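# Unplug port 29 LC fibre jumper in cabinet BY74

## Task

In cabinet BY74, pull the LC fibre jumper out of port 29 on the switch (counting the switch's six fibre ports from the left as seen by the robot facing the rack, it is the fifth one) and keep its plug held free of anything, far beyond where the other plugs end, and not under those plugs or their cords. Do not unlatch or remove any other plug, and do not press, squeeze or tug hard on one. Do not force any plug in, out or sideways within a port. Do not kink or crush a jumper cord, do not yank its far end, and leave no other cord sharply bent. The removed jumper must not stay looped around or snagged on other cords. The robot must not fall or finish leaning, and nothing may be knocked out of the work area or onto the floor.

## Robot and tools

Robot: a Rainbow Robotics RB-Y1. It has a two-wheel drive base with rear casters (0.58 m wide, front edge 0.10 m ahead of the wheel axle, rear 0.57 m behind; turning on the spot sweeps radius 0.58 m), a folding torso (leg with ankle, knee, hip), a head with head_camera, and two arms, each ending in a five-finger hand with its own wrist camera (left_wrist_camera, right_wrist_camera). The base cannot drive sideways.

Frames: all positions are in metres. Base frame has its origin on the floor between the drive wheels, x ahead, y to the robot's left, z up. The printed chest, left_hand and right_hand positions are in this frame. The hand point sits 0.045 m in front of the palm; its +z runs along straight fingers, +y leaves the palm, +x crosses the palm (right hand: toward the little finger; left hand: toward the thumb). Printed hand positions may be off, especially at full reach or under load. base_odometry is in the frame where the base began; it only counts wheel rotation (heading in rad, positive left, -3.142 to 3.142).

Tool move: one action per call. Keys: "base", "joints", "target", "min_time_s", plus "cameras" and "blocking". Allowed combos: base and/or joints (optional min_time_s), or target alone (optional min_time_s). With no action it just reports state and images.
- base: a single object {"x_m_s", "turn_rad_s", "for_s"}: velocities, not a destination. x_m_s is forward speed in m/s (0.005 to 1.5 in magnitude, negative reverses, or 0); turn_rad_s is leftward turn rate (0.02 to 1.509 in magnitude, or 0); for_s is duration, 0.1 to 5 s. Omitted velocities are 0. Distance is roughly speed times duration; acceleration is 0.4 m/s² (turns 0.5 rad/s²). The base does not halt on contact.
- joints: one flat object keyed by joint name, each value an absolute target in radians (fingers and hand settings on a -1 to 1 scale). Torso: torso_squat_rad 0 to 1.2, torso_shift_rad -0.3 to 0.6, torso_pitch_rad -0.2 to 1.4 (positive bows forward), torso_yaw_rad -1.5 to 1.5 (positive left; lift both arms out 0.2 rad first). Combined torso limits: squat+shift<=1.52; squat-shift+pitch<=1.57; shift+0.5 pitch-0.4 squat<=0.7; shift+0.3 pitch-0.5 squat<=0.39. Arms (left_/right_ prefix): shoulder_pitch -2.356 to 2.356 (negative swings forward/up), shoulder_roll left 0 to 3.141 / right -3.141 to 0 (away from body), shoulder_yaw -2.094 to 2.094, elbow -2.617 to 0.01 (negative bends), forearm_roll -3.141 to 3.141, wrist_pitch -1.57 to 1.919, hand_roll -2.705 to 2.705. Head: head_pan_rad -0.523 to 0.523 (positive left), head_tilt_rad -0.35 to 1.57 (positive down). Fingers <side>_hand_little/ring/middle/index/thumb_bend/thumb_turn: +1 open, -1 closed. <side>_hand_force_limit (-1 to 1, about 0 to 10 N at the fingertip, 15 N for thumb motors) and <side>_hand_speed (-0.96 to 1) are settings; both start at 0 and -0.8. Use speed -0.94 or lower for a soft grip. A finger motor only starts when its target changes by 0.002 or more.
- target: absolute pose for one hand: "side" ("left"/"right"), "x","y","z" in base-frame metres (-3 to 3) for the hand point, "quat_wxyz" orientation in the same form the result prints. It is solved once into joint angles, so the path arcs; break long moves into short steps. A target cannot start while an earlier move is still running.
- min_time_s: 0.1 to 8 s, minimum duration of arm, head and torso motions. Fast bending or rising, especially with arms reaching forward, can tip the robot.
- blocking: true/omitted waits until everything rests; false returns within about 0.5 s. cameras: list of names or ["all"]; [] for none.

Tool wait {"seconds": 0 to 10, "cameras"}: lets the scene run and returns state. Tool stop {"cameras"}: brakes all running motions. Tool zoom_image {"camera", "region": [x0,y0,x1,y1]} in pixels of that camera's latest image, at most 504 by 504. Tool show_instructions: reference pages. Tool finished_scene {"scene": 1}: ends the scene permanently; the goal must already hold.

Result lines: "move" reads "done" or the worst status. Hand status: "reached" (within 10 mm and 2 degrees), "short" with the error, or "refused" with a reason. Other statuses: "off_target", "not_followed" (collision check withheld an arm, shown as "joint command not followed"), "time_out", "contact_stop" (torso only), "limit_stop_at_<name>", "torque_fault", "limit_stop_at_motor_heat". An unrequested stop or a refusal cancels the reply's later move/wait/finished_scene calls. on_its_own lists what the robot did unasked. <side>_hand_stopped_by gives six words for little, ring, middle, index, thumb_bend, thumb_turn (moving, target, force, stalled, fault). *_load_n are fingertip loads in N (positive = pushed open); a lost grip shows as loads near 0. lidar_m: 12 distances, 30-degree sectors counter-clockwise from straight ahead, seen at 0.23 m height. motor_effort is wheel effort in percent; large values at rest mean the base is pushing on something. Joint torques, external torques and wrist force/torque are noisy, offset estimates.

Cautions: grasp only the target plug; a hand closed on it holds about 0.3 kg. Ease it straight out of the port without side loads, then move it well beyond the other plugs' ends, above or beside rather than below them and their cords. Avoid tugging the cord's far end and snagging neighbouring cords. Do not let the arms collide or press on each other (a hard press ends the scene); keep shoulder rolls about 0.5 rad apart when both reach forward. Avoid contact torque reaching load limits (elbow 32.7 N m, wrist joints 22.7, shoulders 63.7), which freezes the robot for 10 s. Long stretched holds heat motors. Drive slowly near the rack; the upper body can catch on furniture and tip the robot.

Each tool is called by a JSON object that holds its "name" and its "arguments".

Reference images:

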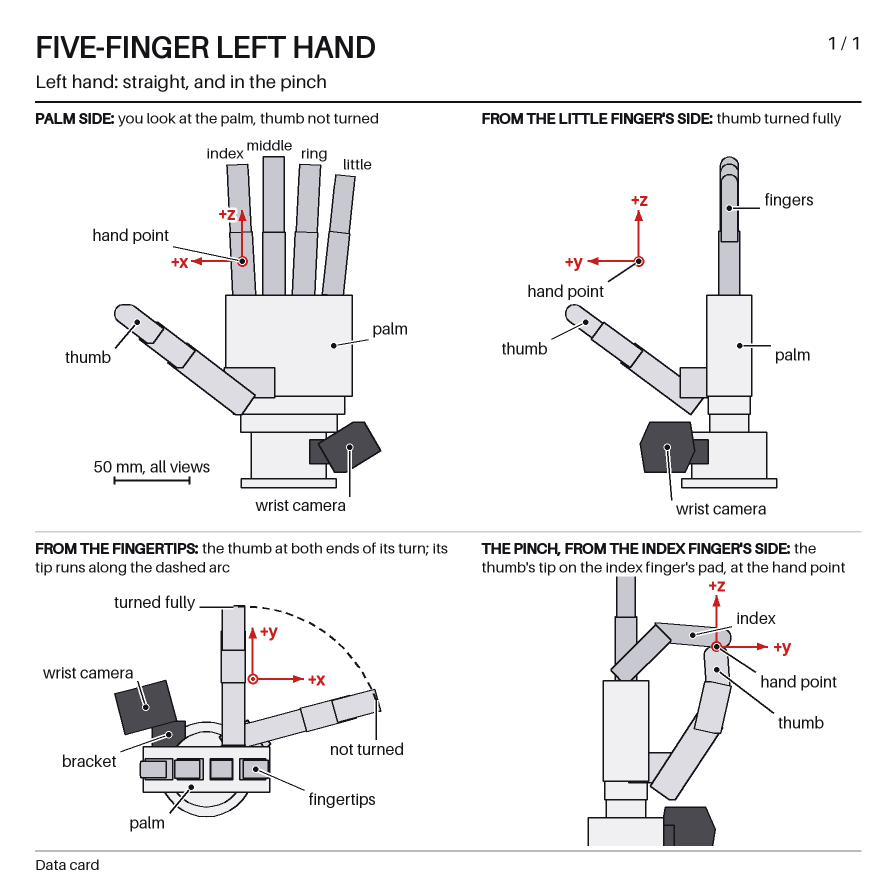

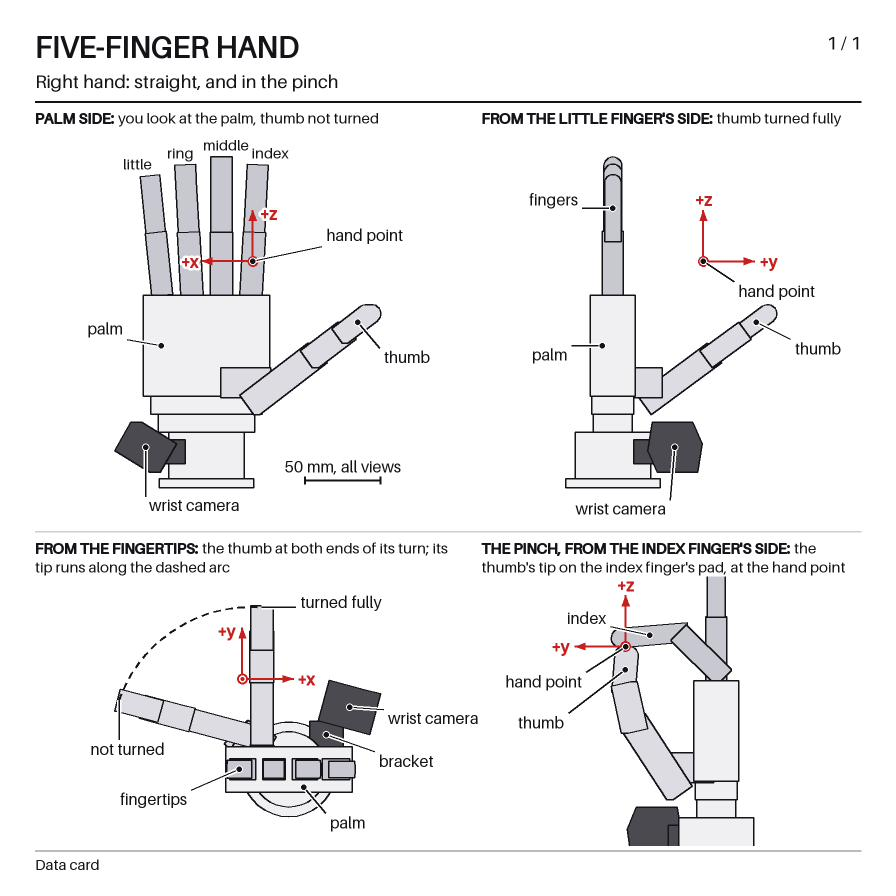

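## Session

{"name": "move", "arguments": {}}

Scene clock: 0.00 s.
Joint torques (N m): no reading
External joint torques (N m): no reading
Wrist force (N): no reading
Wrist torque (N m): no reading
Wrist force, peak (N): no reading
base_odometry: x=+0.000 y=+0.000 heading=+0.000
lidar_m: 0.71 0.59 0.91 2.21 1.09 0.88 0.86 0.94 1.45 1.37 0.68 0.69
base_status: not commanded
joint_positions: torso_squat_rad=+0.350 torso_shift_rad=+0.000 torso_pitch_rad=+0.000 torso_yaw_rad=+0.000 left_shoulder_pitch_rad=+0.008 left_shoulder_roll_rad=+0.024 left_shoulder_yaw_rad=-0.036 left_elbow_rad=-0.241 left_forearm_roll_rad=+0.045 left_wrist_pitch_rad=+0.024 left_hand_roll_rad=+0.010 right_shoulder_pitch_rad=+0.014 right_shoulder_roll_rad=-0.035 right_shoulder_yaw_rad=+0.003 right_elbow_rad=-0.247 right_forearm_roll_rad=+0.011 right_wrist_pitch_rad=+0.028 right_hand_roll_rad=+0.040 head_pan_rad=+0.000 head_tilt_rad=+0.400 left_hand_little=+1.000 left_hand_ring=+1.000 left_hand_middle=+1.000 left_hand_index=+1.000 left_hand_thumb_turn=+1.000 left_hand_thumb_bend=+1.000 left_hand_force_limit=+0.000 left_hand_speed=-0.800 right_hand_little=+1.000 right_hand_ring=+1.000 right_hand_middle=+1.000 right_hand_index=+1.000 right_hand_thumb_turn=+1.000 right_hand_thumb_bend=+1.000 right_hand_force_limit=+0.000 right_hand_speed=-0.800
joint_status: not commanded
wheel_motors_off: 0
left_hand_stopped_by: target,target,target,target,target,target
right_hand_stopped_by: target,target,target,target,target,target
left_little_load_n: 0.0
left_ring_load_n: 0.0
left_middle_load_n: 0.0
left_index_load_n: 0.0
left_thumb_bend_load_n: 0.0
left_thumb_turn_load_n: 0.0
right_little_load_n: -0.5
right_ring_load_n: 0.0
right_middle_load_n: 0.0
right_index_load_n: 0.0
right_thumb_bend_load_n: 0.0
right_thumb_turn_load_n: 0.0
motor_effort: left_wheel=+2 right_wheel=+0
chest: x=-0.2280 y=+0.0003 z=+1.2475 quat_wxyz=(+1.000, +0.000, +0.000, +0.000) (m; base frame)
left_hand: x=-0.1708 y=+0.2038 z=+0.5117 quat_wxyz=(+0.079, -0.710, +0.697, -0.069) (m; base frame)
right_hand: x=-0.1754 y=-0.2205 z=+0.5109 quat_wxyz=(+0.058, -0.721, +0.685, -0.086) (m; base frame)
pictures: head_camera, left_wrist_camera, right_wrist_camera

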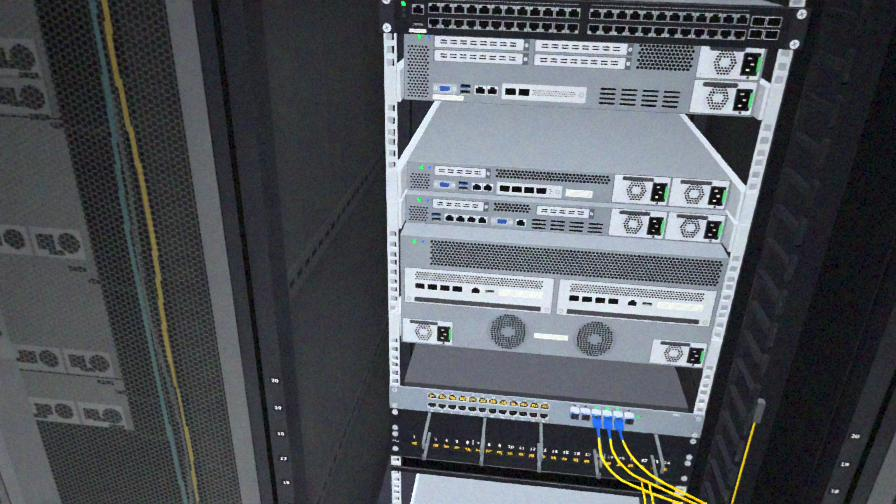

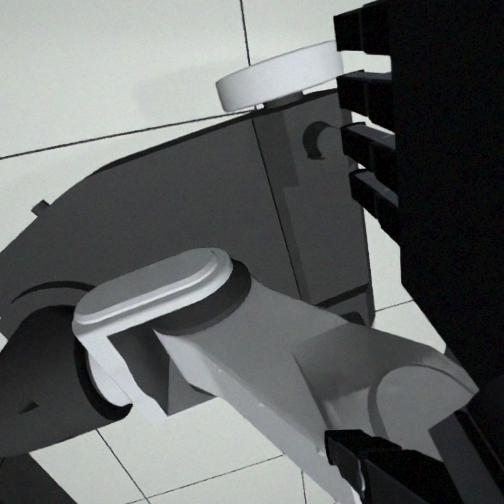

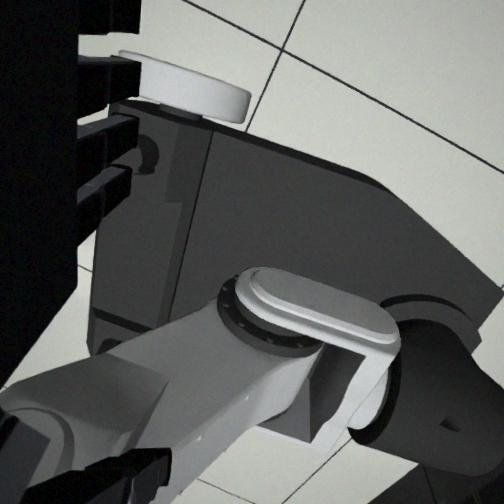

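{"name": "zoom_image", "arguments": {"camera": "head_camera", "region": [540, 370, 760, 504]}}

{"name": "zoom_image", "arguments": {"camera": "head_camera", "region": [380, 340, 720, 504]}}

Scaled by 2.291 from the camera's 896x504 image, which has a finer 1280x720 frame.

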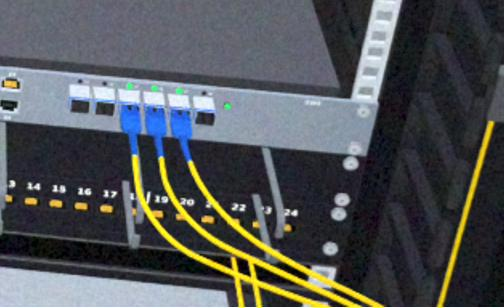

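Scaled by 1.482 from the camera's 896x504 image, which has a finer 1280x720 frame.

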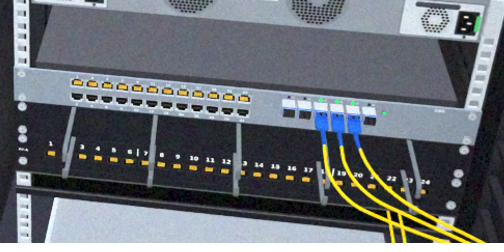

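{"name": "move", "arguments": {"joints": {"head_tilt_rad": -0.1}, "cameras": ["head_camera"]}}

{"name": "move", "arguments": {"joints": {"head_tilt_rad": 0.75, "head_pan_rad": -0.2}, "cameras": ["head_camera"]}}

Scene clock: 11.30 s.
Joint torques (N m): left_arm=[-2.7 0.39 0.84 -0.66 -0.02 -0.59 0.42] | right_arm=[-2.97 -1.89 -1.22 -1.47 0.15 -0.6 0.31]
External joint torques (N m): left_arm=[-0.37 -0.26 0.77 0.51 -0.04 -0.11 0.42] | right_arm=[-0.63 -0.41 -1.11 -0.3 0.11 -0.14 0.31]
Wrist force (N): left_arm=[0.8 0.2 6.2] | right_arm=[-0.7 1.0 7.1]
Wrist torque (N m): left_arm=[-0.46 -0.01 0.06] | right_arm=[-0.42 -0.08 -0.07]
Wrist force, peak (N): left_arm=[0.9 0.3 6.4] | right_arm=[-0.7 1.3 7.3]
move: done
base_odometry: x=+0.000 y=+0.000 heading=+0.000
lidar_m: 0.70 0.60 0.91 2.20 1.10 0.88 0.86 0.94 1.46 1.37 0.67 0.65
base_status: not commanded
joint_positions: torso_squat_rad=+0.350 torso_shift_rad=+0.000 torso_pitch_rad=+0.000 torso_yaw_rad=+0.000 left_shoulder_pitch_rad=+0.008 left_shoulder_roll_rad=+0.024 left_shoulder_yaw_rad=-0.036 left_elbow_rad=-0.241 left_forearm_roll_rad=+0.045 left_wrist_pitch_rad=+0.024 left_hand_roll_rad=+0.010 right_shoulder_pitch_rad=+0.014 right_shoulder_roll_rad=-0.035 right_shoulder_yaw_rad=+0.003 right_elbow_rad=-0.247 right_forearm_roll_rad=+0.011 right_wrist_pitch_rad=+0.028 right_hand_roll_rad=+0.040 head_pan_rad=+0.000 head_tilt_rad=-0.100 left_hand_little=+1.000 left_hand_ring=+1.000 left_hand_middle=+1.000 left_hand_index=+1.000 left_hand_thumb_turn=+1.000 left_hand_thumb_bend=+1.000 left_hand_force_limit=+0.000 left_hand_speed=-0.800 right_hand_little=+1.000 right_hand_ring=+1.000 right_hand_middle=+1.000 right_hand_index=+1.000 right_hand_thumb_turn=+1.000 right_hand_thumb_bend=+1.000 right_hand_force_limit=+0.000 right_hand_speed=-0.800
joint_status: all done
wheel_motors_off: 0
left_hand_stopped_by: target,target,target,target,target,target
right_hand_stopped_by: target,target,target,target,target,target
left_little_load_n: 0.0
left_ring_load_n: 0.0
left_middle_load_n: 0.0
left_index_load_n: 0.0
left_thumb_bend_load_n: 0.0
left_thumb_turn_load_n: 0.0
right_little_load_n: 0.0
right_ring_load_n: 0.0
right_middle_load_n: 0.0
right_index_load_n: 0.0
right_thumb_bend_load_n: 0.0
right_thumb_turn_load_n: 0.0
motor_effort: left_wheel=+1(3) right_wheel=+0(1)
chest: x=-0.2280 y=+0.0003 z=+1.2475 quat_wxyz=(+1.000, +0.000, +0.000, +0.000) (m; base frame)
left_hand: x=-0.1708 y=+0.2038 z=+0.5117 quat_wxyz=(+0.079, -0.710, +0.697, -0.069) (m; base frame)
right_hand: x=-0.1754 y=-0.2205 z=+0.5109 quat_wxyz=(+0.058, -0.721, +0.685, -0.086) (m; base frame)
pictures: head_camera

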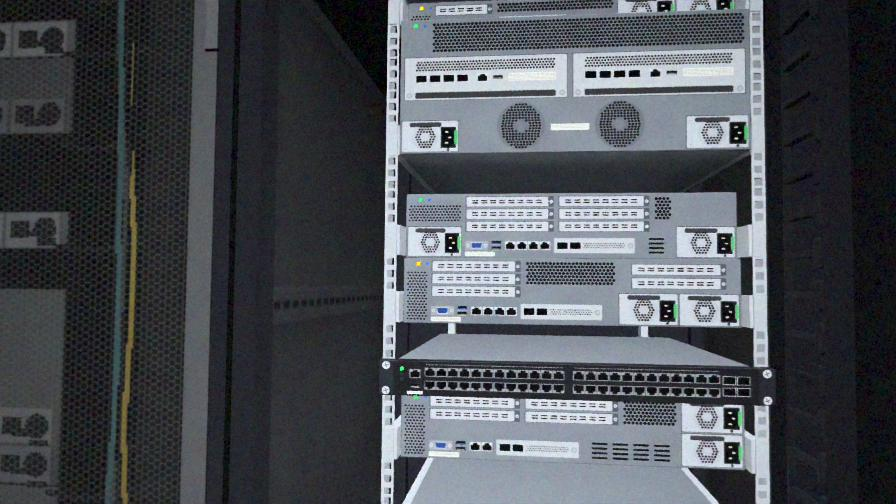

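Scene clock: 12.53 s.
Joint torques (N m): left_arm=[-2.76 0.46 0.07 -0.9 -0.16 -0.84 0.42] | right_arm=[-3.18 -1.55 -1.55 -1.62 0.12 -0.67 0.15]
External joint torques (N m): left_arm=[-0.44 -0.18 0 0.28 -0.18 -0.37 0.42] | right_arm=[-0.85 -0.08 -1.44 -0.45 0.08 -0.21 0.15]
Wrist force (N): left_arm=[0.9 0.3 6.2] | right_arm=[-0.9 1.2 6.6]
Wrist torque (N m): left_arm=[-0.44 -0.02 0.07] | right_arm=[-0.36 -0.02 -0.06]
Wrist force, peak (N): left_arm=[0.9 0.5 6.3] | right_arm=[-0.5 0.7 7.3]
move: done
base_odometry: x=+0.000 y=+0.000 heading=+0.000
lidar_m: 0.71 0.60 0.92 2.21 1.10 0.88 0.87 0.93 1.45 1.36 0.68 0.65
base_status: not commanded
joint_positions: torso_squat_rad=+0.350 torso_shift_rad=+0.000 torso_pitch_rad=+0.000 torso_yaw_rad=+0.000 left_shoulder_pitch_rad=+0.008 left_shoulder_roll_rad=+0.024 left_shoulder_yaw_rad=-0.036 left_elbow_rad=-0.241 left_forearm_roll_rad=+0.045 left_wrist_pitch_rad=+0.024 left_hand_roll_rad=+0.010 right_shoulder_pitch_rad=+0.014 right_shoulder_roll_rad=-0.035 right_shoulder_yaw_rad=+0.003 right_elbow_rad=-0.247 right_forearm_roll_rad=+0.011 right_wrist_pitch_rad=+0.028 right_hand_roll_rad=+0.040 head_pan_rad=-0.200 head_tilt_rad=+0.750 left_hand_little=+1.000 left_hand_ring=+1.000 left_hand_middle=+1.000 left_hand_index=+1.000 left_hand_thumb_turn=+1.000 left_hand_thumb_bend=+1.000 left_hand_force_limit=+0.000 left_hand_speed=-0.800 right_hand_little=+1.000 right_hand_ring=+1.000 right_hand_middle=+1.000 right_hand_index=+1.000 right_hand_thumb_turn=+1.000 right_hand_thumb_bend=+1.000 right_hand_force_limit=+0.000 right_hand_speed=-0.800
joint_status: all done
wheel_motors_off: 0
left_hand_stopped_by: target,target,target,target,target,target
right_hand_stopped_by: target,target,target,target,target,target
left_little_load_n: 0.0
left_ring_load_n: 0.0
left_middle_load_n: 0.0
left_index_load_n: 0.0
left_thumb_bend_load_n: 0.0
left_thumb_turn_load_n: 0.0
right_little_load_n: 0.0
right_ring_load_n: 0.0
right_middle_load_n: 0.0
right_index_load_n: 0.0
right_thumb_bend_load_n: 0.0
right_thumb_turn_load_n: 0.0
motor_effort: left_wheel=+2(4) right_wheel=+0(0)
chest: x=-0.2280 y=+0.0003 z=+1.2475 quat_wxyz=(+1.000, +0.000, +0.000, +0.000) (m; base frame)
left_hand: x=-0.1708 y=+0.2038 z=+0.5117 quat_wxyz=(+0.079, -0.710, +0.697, -0.069) (m; base frame)
right_hand: x=-0.1754 y=-0.2205 z=+0.5109 quat_wxyz=(+0.058, -0.721, +0.685, -0.086) (m; base frame)
pictures: head_camera

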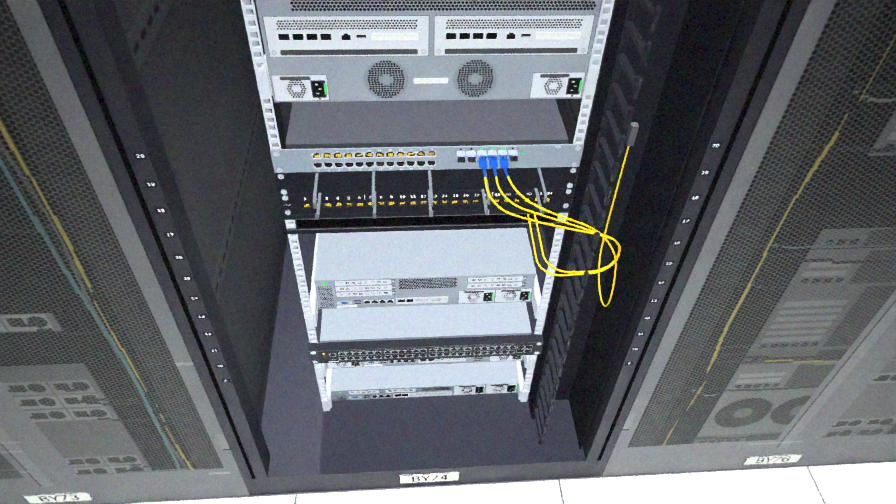

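{"name": "zoom_image", "arguments": {"camera": "head_camera", "region": [430, 110, 680, 320]}}

{"name": "zoom_image", "arguments": {"camera": "head_camera", "region": [440, 140, 560, 220]}}

Scaled by 2.016 from the camera's 896x504 image, which has a finer 1280x720 frame.

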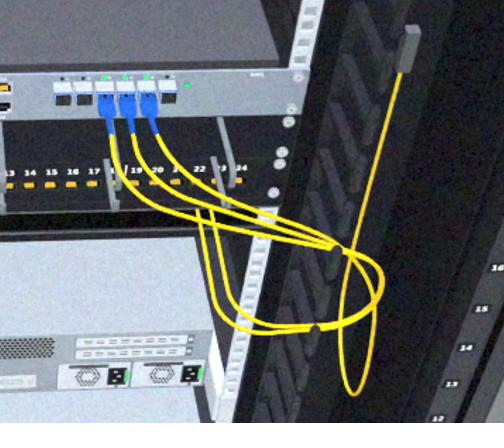

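Scaled by 4.200 from the camera's 896x504 image, which has a finer 1280x720 frame.

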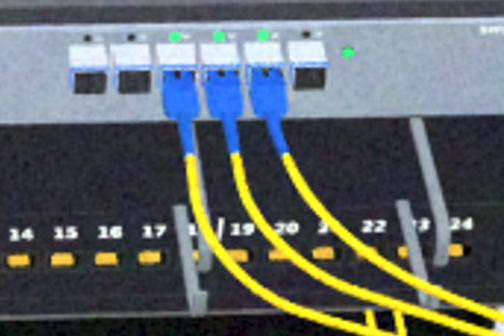

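{"name": "move", "arguments": {"joints": {"torso_squat_rad": 0.9, "head_tilt_rad": 0.4, "head_pan_rad": -0.3}, "cameras": ["head_camera"]}}

{"name": "zoom_image", "arguments": {"camera": "head_camera", "region": [420, 150, 580, 260]}}

Scene clock: 84.13 s.
Joint torques (N m): left_arm=[-3.29 0.1 0.08 -0.94 0.11 -0.64 0.46] | right_arm=[-2.7 -1.19 -1.41 -1.45 0.11 -0.8 0.18]
External joint torques (N m): left_arm=[-0.97 -0.54 0.02 0.24 0.09 -0.17 0.46] | right_arm=[-0.36 0.29 -1.3 -0.28 0.06 -0.34 0.18]
Wrist force (N): left_arm=[0.8 0.1 6.5] | right_arm=[-0.9 1.3 6.7]
Wrist torque (N m): left_arm=[-0.48 -0.02 0.06] | right_arm=[-0.34 -0.02 -0.03]
Wrist force, peak (N): left_arm=[0.8 0.1 6.5] | right_arm=[-1.0 1.1 7.3]
move: done
base_odometry: x=+0.000 y=+0.000 heading=+0.000
lidar_m: 0.70 0.58 0.91 2.20 1.09 0.89 0.86 0.94 1.45 1.36 0.68 0.65
base_status: not commanded
joint_positions: torso_squat_rad=+0.900 torso_shift_rad=+0.000 torso_pitch_rad=+0.000 torso_yaw_rad=+0.000 left_shoulder_pitch_rad=+0.008 left_shoulder_roll_rad=+0.024 left_shoulder_yaw_rad=-0.036 left_elbow_rad=-0.241 left_forearm_roll_rad=+0.045 left_wrist_pitch_rad=+0.024 left_hand_roll_rad=+0.010 right_shoulder_pitch_rad=+0.014 right_shoulder_roll_rad=-0.035 right_shoulder_yaw_rad=+0.003 right_elbow_rad=-0.247 right_forearm_roll_rad=+0.011 right_wrist_pitch_rad=+0.028 right_hand_roll_rad=+0.040 head_pan_rad=-0.300 head_tilt_rad=+0.400 left_hand_little=+1.000 left_hand_ring=+1.000 left_hand_middle=+1.000 left_hand_index=+1.000 left_hand_thumb_turn=+1.000 left_hand_thumb_bend=+1.000 left_hand_force_limit=+0.000 left_hand_speed=-0.800 right_hand_little=+1.000 right_hand_ring=+1.000 right_hand_middle=+1.000 right_hand_index=+1.000 right_hand_thumb_turn=+1.000 right_hand_thumb_bend=+1.000 right_hand_force_limit=+0.000 right_hand_speed=-0.800
joint_status: all done
wheel_motors_off: 0
left_hand_stopped_by: target,target,target,target,target,target
right_hand_stopped_by: target,target,target,target,target,target
left_little_load_n: 0.0
left_ring_load_n: 0.0
left_middle_load_n: 0.0
left_index_load_n: 0.0
left_thumb_bend_load_n: 0.0
left_thumb_turn_load_n: 0.0
right_little_load_n: 0.0
right_ring_load_n: 0.0
right_middle_load_n: 0.0
right_index_load_n: 0.0
right_thumb_bend_load_n: 0.0
right_thumb_turn_load_n: 0.0
motor_effort: left_wheel=+1(4) right_wheel=+0(1)
chest: x=-0.2281 y=+0.0001 z=+1.0250 quat_wxyz=(+1.000, +0.000, +0.000, +0.000) (m; base frame)
left_hand: x=-0.1707 y=+0.2037 z=+0.2893 quat_wxyz=(+0.079, -0.710, +0.697, -0.069) (m; base frame)
right_hand: x=-0.1754 y=-0.2206 z=+0.2885 quat_wxyz=(+0.058, -0.721, +0.685, -0.086) (m; base frame)
pictures: head_camera

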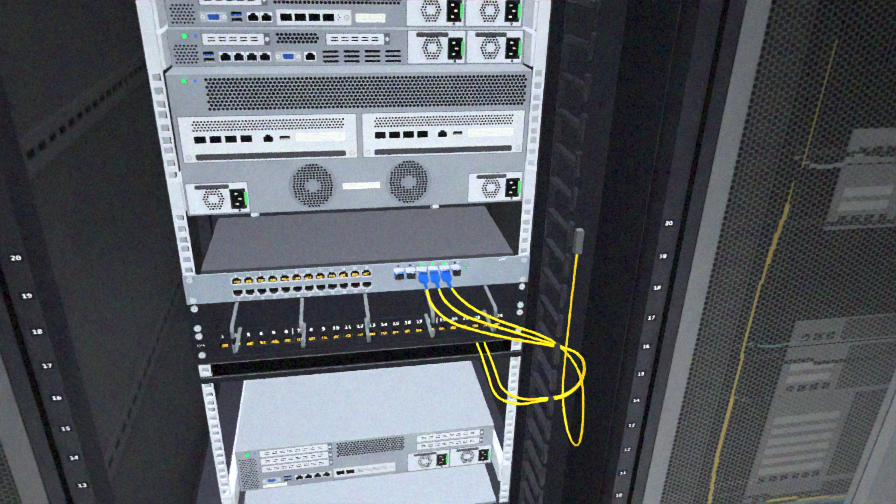

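Scaled by 3.150 from the camera's 896x504 image, which has a finer 1280x720 frame.

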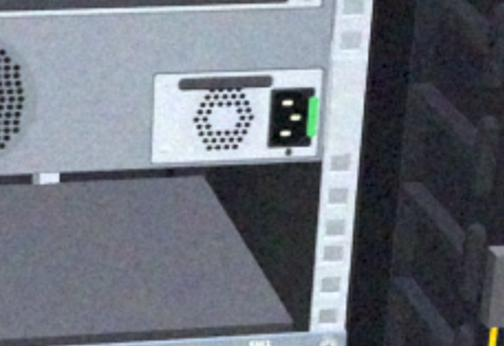

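{"name": "move", "arguments": {"joints": {"torso_squat_rad": 0.6, "right_shoulder_roll_rad": -0.4, "right_elbow_rad": -1.6, "right_shoulder_pitch_rad": 0.2, "head_tilt_rad": 0.6, "right_hand_middle": -1, "right_hand_ring": -1, "right_hand_little": -1}, "cameras": ["head_camera"]}}

{"name": "move", "arguments": {"target": {"side": "right", "x": 0.2, "y": -0.33, "z": 1.05, "quat_wxyz": [0.1736, 0, 0.9848, 0]}, "min_time_s": 3, "cameras": ["all"]}}

Scene clock: 208.23 s.
Joint torques (N m): left_arm=[-2.76 1.21 0.52 -1.03 0.01 -0.6 0.4] | right_arm=[-7.68 -7.89 -6.03 -10.15 0.29 -1.9 0.24]
External joint torques (N m): left_arm=[-0.44 0.56 0.45 0.14 -0.01 -0.12 0.4] | right_arm=[-0.05 0.37 -1.09 -0.58 0.09 0.02 0.23]
Wrist force (N): left_arm=[0.6 0.2 6.4] | right_arm=[-2.9 4.8 2.4]
Wrist torque (N m): left_arm=[-0.49 0.02 0.06] | right_arm=[0.06 0.20 -0.06]
Wrist force, peak (N): left_arm=[0.7 0.3 6.8] | right_arm=[-1.8 4.9 6.4]
move: done
base_odometry: x=+0.000 y=+0.000 heading=+0.000
lidar_m: 0.69 0.60 0.91 2.21 1.09 0.88 0.86 0.93 1.43 1.37 0.67 0.65
base_status: not commanded
joint_positions: torso_squat_rad=+0.600 torso_shift_rad=+0.000 torso_pitch_rad=+0.000 torso_yaw_rad=+0.000 left_shoulder_pitch_rad=+0.008 left_shoulder_roll_rad=+0.024 left_shoulder_yaw_rad=-0.036 left_elbow_rad=-0.241 left_forearm_roll_rad=+0.045 left_wrist_pitch_rad=+0.024 left_hand_roll_rad=+0.010 right_shoulder_pitch_rad=+0.200 right_shoulder_roll_rad=-0.400 right_shoulder_yaw_rad=+0.002 right_elbow_rad=-1.600 right_forearm_roll_rad=+0.011 right_wrist_pitch_rad=+0.028 right_hand_roll_rad=+0.040 head_pan_rad=-0.300 head_tilt_rad=+0.600 left_hand_little=+1.000 left_hand_ring=+1.000 left_hand_middle=+1.000 left_hand_index=+1.000 left_hand_thumb_turn=+1.000 left_hand_thumb_bend=+1.000 left_hand_force_limit=+0.000 left_hand_speed=-0.800 right_hand_little=-1.000 right_hand_ring=-1.000 right_hand_middle=-1.000 right_hand_index=+1.000 right_hand_thumb_turn=+1.000 right_hand_thumb_bend=+1.000 right_hand_force_limit=+0.000 right_hand_speed=-0.800
joint_status: all done
wheel_motors_off: 0
left_hand_stopped_by: target,target,target,target,target,target
right_hand_stopped_by: target,target,target,target,target,target
left_little_load_n: 0.0
left_ring_load_n: 0.0
left_middle_load_n: 0.0
left_index_load_n: 0.0
left_thumb_bend_load_n: 0.0
left_thumb_turn_load_n: 0.0
right_little_load_n: 0.0
right_ring_load_n: 0.5
right_middle_load_n: 0.0
right_index_load_n: 0.0
right_thumb_bend_load_n: 0.0
right_thumb_turn_load_n: 0.0
motor_effort: left_wheel=+1(3) right_wheel=+0(1)
chest: x=-0.2279 y=+0.0002 z=+1.1677 quat_wxyz=(+1.000, +0.000, +0.000, +0.000) (m; base frame)
left_hand: x=-0.1708 y=+0.2037 z=+0.4319 quat_wxyz=(+0.079, -0.710, +0.697, -0.069) (m; base frame)
right_hand: x=+0.2535 y=-0.3694 z=+0.8055 quat_wxyz=(+0.319, -0.640, +0.429, -0.552) (m; base frame)
pictures: head_camera

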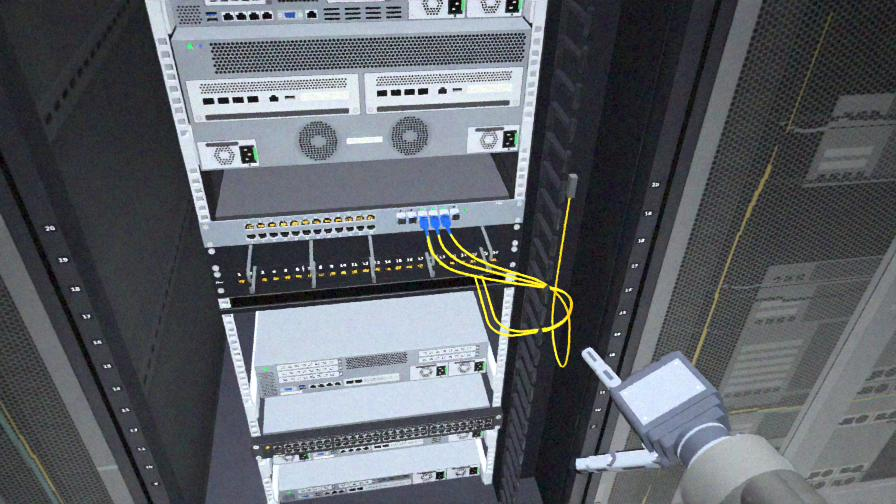

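Scene clock: 211.57 s.
Joint torques (N m): left_arm=[-2.5 0.78 0.31 -1.02 -0.03 -0.5 0.35] | right_arm=[-14.4 -15.95 -11.46 -3.81 0.23 -0.74 0.02]
External joint torques (N m): left_arm=[-0.18 0.14 0.24 0.16 -0.05 -0.03 0.35] | right_arm=[-0.76 -0.43 -3.1 -0.67 -0.16 0 0.04]
Wrist force (N): left_arm=[0.5 0.1 6.4] | right_arm=[1.3 0.1 6.5]
Wrist torque (N m): left_arm=[-0.47 0.03 0.05] | right_arm=[-0.45 -0.16 0.00]
Wrist force, peak (N): left_arm=[0.7 0.3 6.6] | right_arm=[1.9 0.5 6.9]
move: done
base_odometry: x=+0.000 y=+0.000 heading=+0.000
lidar_m: 0.69 0.60 0.91 2.22 1.10 0.88 0.87 0.94 1.46 1.37 0.69 0.65
base_status: not commanded
joint_positions: torso_squat_rad=+0.600 torso_shift_rad=+0.000 torso_pitch_rad=+0.000 torso_yaw_rad=+0.000 left_shoulder_pitch_rad=+0.008 left_shoulder_roll_rad=+0.024 left_shoulder_yaw_rad=-0.036 left_elbow_rad=-0.241 left_forearm_roll_rad=+0.045 left_wrist_pitch_rad=+0.024 left_hand_roll_rad=+0.010 right_shoulder_pitch_rad=-0.397 right_shoulder_roll_rad=-1.077 right_shoulder_yaw_rad=-0.173 right_elbow_rad=-1.939 right_forearm_roll_rad=-1.135 right_wrist_pitch_rad=+1.919 right_hand_roll_rad=-1.955 head_pan_rad=-0.300 head_tilt_rad=+0.600 left_hand_little=+1.000 left_hand_ring=+1.000 left_hand_middle=+1.000 left_hand_index=+1.000 left_hand_thumb_turn=+1.000 left_hand_thumb_bend=+1.000 left_hand_force_limit=+0.000 left_hand_speed=-0.800 right_hand_little=-1.000 right_hand_ring=-1.000 right_hand_middle=-1.000 right_hand_index=+1.000 right_hand_thumb_turn=+1.000 right_hand_thumb_bend=+1.000 right_hand_force_limit=+0.000 right_hand_speed=-0.800
joint_status: all done
wheel_motors_off: 0
left_hand_stopped_by: target,target,target,target,target,target
right_hand_stopped_by: target,target,target,target,target,target
left_little_load_n: 0.0
left_ring_load_n: 0.0
left_middle_load_n: 0.5
left_index_load_n: 0.0
left_thumb_bend_load_n: 0.0
left_thumb_turn_load_n: 0.0
right_little_load_n: 0.0
right_ring_load_n: 0.0
right_middle_load_n: 0.0
right_index_load_n: 0.0
right_thumb_bend_load_n: 0.0
right_thumb_turn_load_n: 0.0
motor_effort: left_wheel=+0(4) right_wheel=+0(1)
chest: x=-0.2279 y=+0.0002 z=+1.1677 quat_wxyz=(+1.000, +0.000, +0.000, +0.000) (m; base frame)
left_hand: x=-0.1708 y=+0.2037 z=+0.4319 quat_wxyz=(+0.079, -0.710, +0.697, -0.069) (m; base frame)
right_hand: x=+0.2000 y=-0.3300 z=+1.0499 quat_wxyz=(+0.174, +0.000, +0.985, +0.000) (m; base frame)
right_hand_status: reached (checked arc, planned for 3.0 s): 0 mm and 0.0 deg off.
pictures: head_camera, left_wrist_camera, right_wrist_camera

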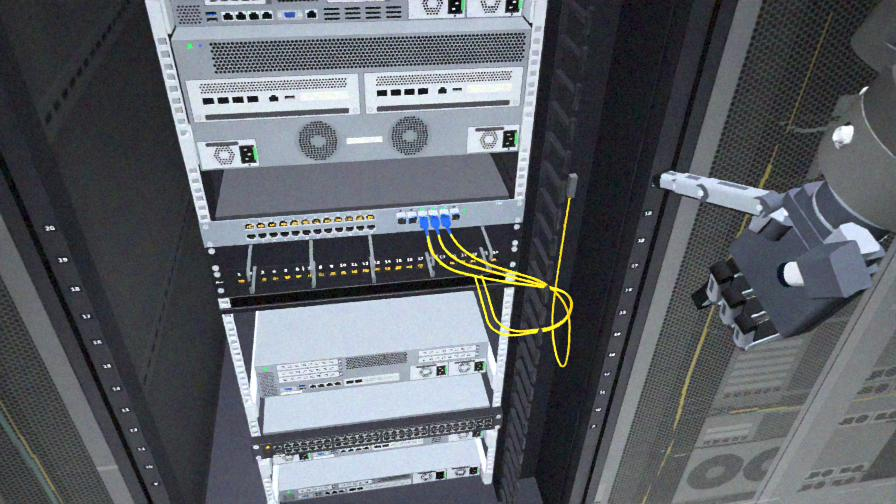

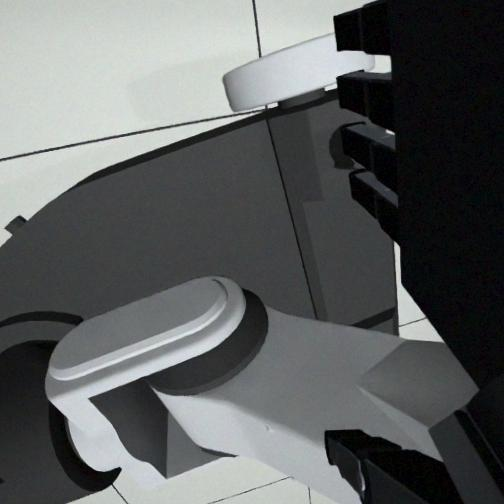

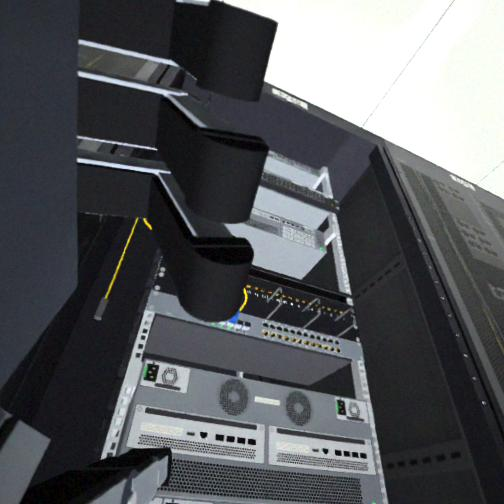

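{"name": "move", "arguments": {"joints": {"right_hand_index": 0.0, "right_hand_thumb_turn": -0.6, "right_hand_thumb_bend": 0.2, "head_tilt_rad": 0.35, "head_pan_rad": -0.5}, "cameras": ["head_camera", "right_wrist_camera"]}}

{"name": "zoom_image", "arguments": {"camera": "head_camera", "region": [440, 200, 840, 504]}}

Scene clock: 222.20 s.
Joint torques (N m): left_arm=[-2.91 0.35 0.33 -0.91 -0.04 -0.73 0.33] | right_arm=[-14.72 -15.86 -10.87 -4.04 0.21 -0.77 0.1]
External joint torques (N m): left_arm=[-0.59 -0.29 0.26 0.26 -0.06 -0.26 0.33] | right_arm=[-1.09 -0.34 -2.52 -0.92 -0.17 -0.04 0.12]
Wrist force (N): left_arm=[0.7 0.2 6.5] | right_arm=[1.7 0.2 6.4]
Wrist torque (N m): left_arm=[-0.47 0.01 0.04] | right_arm=[-0.43 -0.25 0.00]
Wrist force, peak (N): left_arm=[0.6 0.4 6.6] | right_arm=[1.6 0.8 7.2]
move: done
base_odometry: x=+0.000 y=+0.000 heading=+0.000
lidar_m: 0.70 0.60 0.90 2.22 1.10 0.87 0.87 0.93 1.44 1.37 0.68 0.64
base_status: not commanded
joint_positions: torso_squat_rad=+0.600 torso_shift_rad=+0.000 torso_pitch_rad=+0.000 torso_yaw_rad=+0.000 left_shoulder_pitch_rad=+0.008 left_shoulder_roll_rad=+0.024 left_shoulder_yaw_rad=-0.036 left_elbow_rad=-0.241 left_forearm_roll_rad=+0.045 left_wrist_pitch_rad=+0.024 left_hand_roll_rad=+0.010 right_shoulder_pitch_rad=-0.397 right_shoulder_roll_rad=-1.077 right_shoulder_yaw_rad=-0.173 right_elbow_rad=-1.939 right_forearm_roll_rad=-1.135 right_wrist_pitch_rad=+1.919 right_hand_roll_rad=-1.955 head_pan_rad=-0.500 head_tilt_rad=+0.350 left_hand_little=+1.000 left_hand_ring=+1.000 left_hand_middle=+1.000 left_hand_index=+1.000 left_hand_thumb_turn=+1.000 left_hand_thumb_bend=+1.000 left_hand_force_limit=+0.000 left_hand_speed=-0.800 right_hand_little=-1.000 right_hand_ring=-1.000 right_hand_middle=-1.000 right_hand_index=+0.000 right_hand_thumb_turn=-0.600 right_hand_thumb_bend=+0.200 right_hand_force_limit=+0.000 right_hand_speed=-0.800
joint_status: all done
wheel_motors_off: 0
left_hand_stopped_by: target,target,target,target,target,target
right_hand_stopped_by: target,target,target,target,target,target
left_little_load_n: 0.0
left_ring_load_n: 0.0
left_middle_load_n: 0.0
left_index_load_n: -0.5
left_thumb_bend_load_n: 0.0
left_thumb_turn_load_n: 0.0
right_little_load_n: 0.0
right_ring_load_n: 0.0
right_middle_load_n: 0.0
right_index_load_n: 0.0
right_thumb_bend_load_n: 0.0
right_thumb_turn_load_n: 0.0
motor_effort: left_wheel=-1(4) right_wheel=-1(1)
chest: x=-0.2279 y=+0.0002 z=+1.1677 quat_wxyz=(+1.000, +0.000, +0.000, +0.000) (m; base frame)
left_hand: x=-0.1708 y=+0.2037 z=+0.4319 quat_wxyz=(+0.079, -0.710, +0.697, -0.069) (m; base frame)
right_hand: x=+0.2000 y=-0.3300 z=+1.0499 quat_wxyz=(+0.174, +0.000, +0.985, +0.000) (m; base frame)
pictures: head_camera, right_wrist_camera

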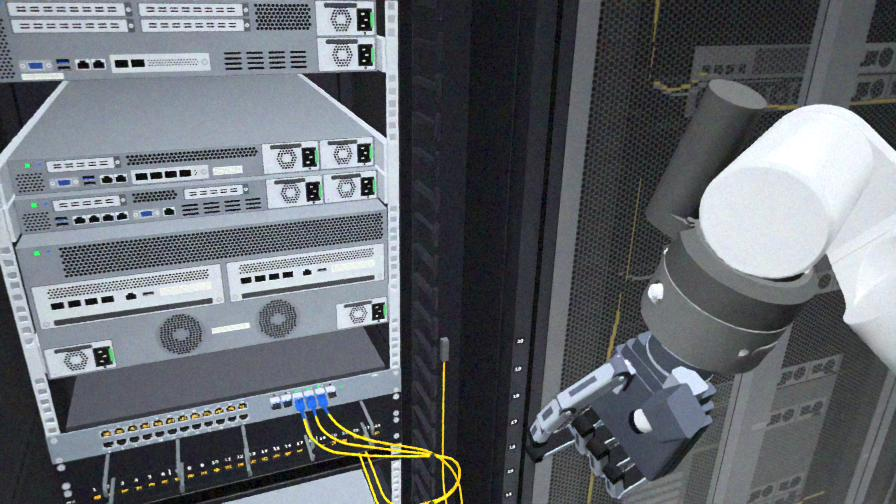

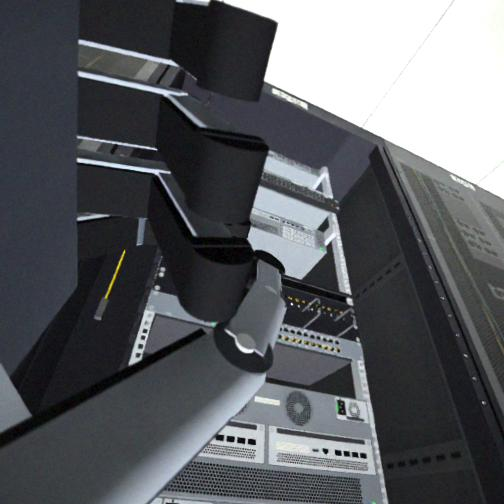

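Scaled by 1.260 from the camera's 896x504 image, which has a finer 1280x720 frame.

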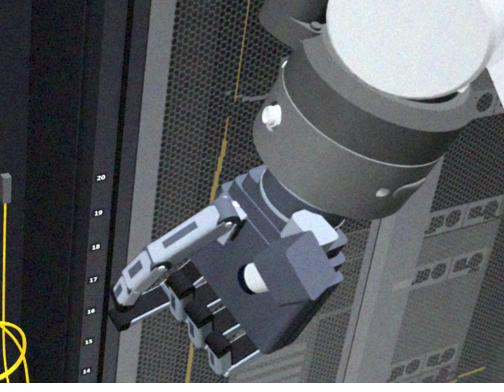

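{"name": "move", "arguments": {"base": {"x_m_s": 0.1, "for_s": 2.8}, "joints": {"head_tilt_rad": 0.5, "head_pan_rad": -0.4}, "cameras": ["head_camera", "right_wrist_camera"]}}

{"name": "zoom_image", "arguments": {"camera": "head_camera", "region": [340, 220, 640, 400]}}

Scene clock: 241.97 s.
Joint torques (N m): left_arm=[-2.5 0.34 0.08 -0.9 0.02 -0.71 0.19] | right_arm=[-14.27 -15.94 -10.77 -3.77 0.36 -0.87 0.2]
External joint torques (N m): left_arm=[-0.18 -0.31 0.01 0.27 0.01 -0.23 0.19] | right_arm=[-0.64 -0.42 -2.42 -0.64 -0.02 -0.14 0.22]
Wrist force (N): left_arm=[0.8 0.2 6.5] | right_arm=[1.4 0.2 7.0]
Wrist torque (N m): left_arm=[-0.48 -0.01 0.06] | right_arm=[-0.52 -0.19 -0.01]
Wrist force, peak (N): left_arm=[0.7 0.3 6.7] | right_arm=[1.6 0.7 7.3]
move: done
base_odometry: x=+0.280 y=+0.000 heading=+0.000
lidar_m: 0.42 0.34 0.45 2.65 1.44 1.16 1.14 1.24 1.90 0.66 0.46 0.44
base_status: done (sent for 2.8 of 2.8 s)
joint_positions: torso_squat_rad=+0.600 torso_shift_rad=+0.000 torso_pitch_rad=+0.000 torso_yaw_rad=+0.000 left_shoulder_pitch_rad=+0.008 left_shoulder_roll_rad=+0.024 left_shoulder_yaw_rad=-0.036 left_elbow_rad=-0.241 left_forearm_roll_rad=+0.045 left_wrist_pitch_rad=+0.024 left_hand_roll_rad=+0.010 right_shoulder_pitch_rad=-0.398 right_shoulder_roll_rad=-1.077 right_shoulder_yaw_rad=-0.173 right_elbow_rad=-1.939 right_forearm_roll_rad=-1.135 right_wrist_pitch_rad=+1.919 right_hand_roll_rad=-1.955 head_pan_rad=-0.400 head_tilt_rad=+0.500 left_hand_little=+1.000 left_hand_ring=+1.000 left_hand_middle=+1.000 left_hand_index=+1.000 left_hand_thumb_turn=+1.000 left_hand_thumb_bend=+1.000 left_hand_force_limit=+0.000 left_hand_speed=-0.800 right_hand_little=-1.000 right_hand_ring=-1.000 right_hand_middle=-1.000 right_hand_index=+0.000 right_hand_thumb_turn=-0.600 right_hand_thumb_bend=+0.200 right_hand_force_limit=+0.000 right_hand_speed=-0.800
joint_status: all done
wheel_motors_off: 0
left_hand_stopped_by: target,target,target,target,target,target
right_hand_stopped_by: target,target,target,target,target,target
left_little_load_n: 0.0
left_ring_load_n: 0.0
left_middle_load_n: 0.0
left_index_load_n: 0.0
left_thumb_bend_load_n: 0.0
left_thumb_turn_load_n: 0.0
right_little_load_n: 0.0
right_ring_load_n: 0.0
right_middle_load_n: 0.0
right_index_load_n: 0.0
right_thumb_bend_load_n: 0.0
right_thumb_turn_load_n: 0.0
motor_effort: left_wheel=-3(28) right_wheel=-1(23)
chest: x=-0.2280 y=+0.0002 z=+1.1677 quat_wxyz=(+1.000, +0.000, +0.000, +0.000) (m; base frame)
left_hand: x=-0.1707 y=+0.2037 z=+0.4319 quat_wxyz=(+0.079, -0.710, +0.697, -0.069) (m; base frame)
right_hand: x=+0.1999 y=-0.3301 z=+1.0500 quat_wxyz=(+0.174, +0.000, +0.985, +0.000) (m; base frame)
pictures: head_camera, right_wrist_camera

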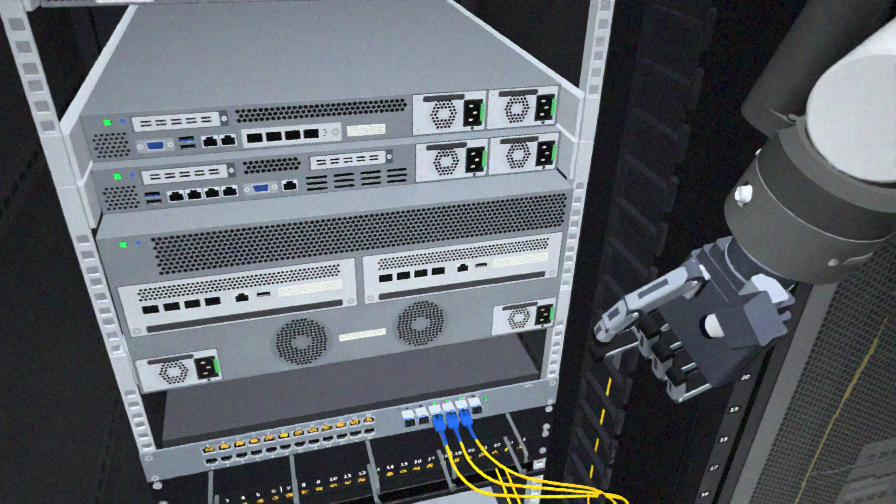

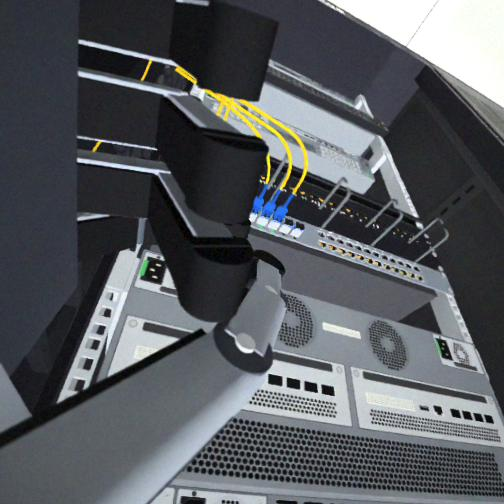

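Scaled by 1.680 from the camera's 896x504 image, which has a finer 1280x720 frame.

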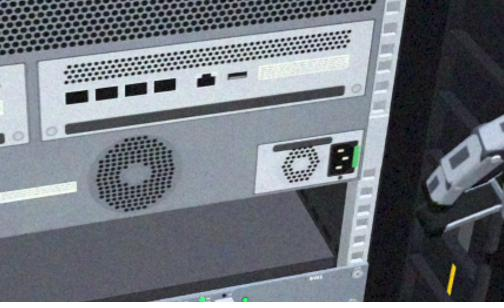

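{"name": "zoom_image", "arguments": {"camera": "head_camera", "region": [390, 380, 510, 470]}}

{"name": "zoom_image", "arguments": {"camera": "right_wrist_camera", "region": [180, 60, 400, 280]}}

Scaled by 4.200 from the camera's 896x504 image, which has a finer 1280x720 frame.

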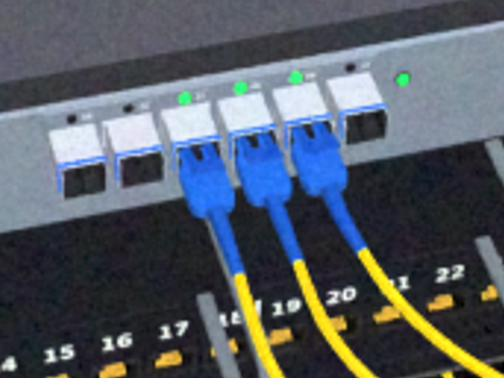

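Scaled by 2.291 from the camera's 504x504 image, which has a finer 720x720 frame.

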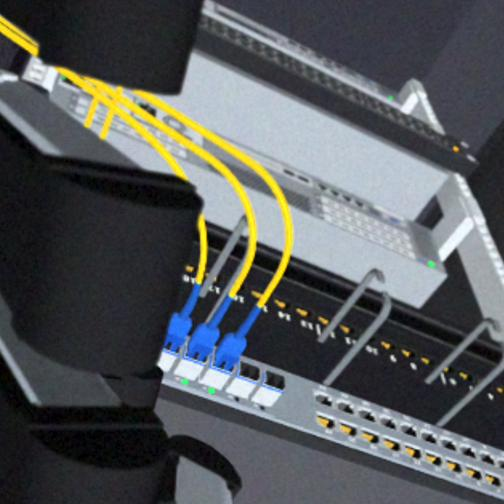

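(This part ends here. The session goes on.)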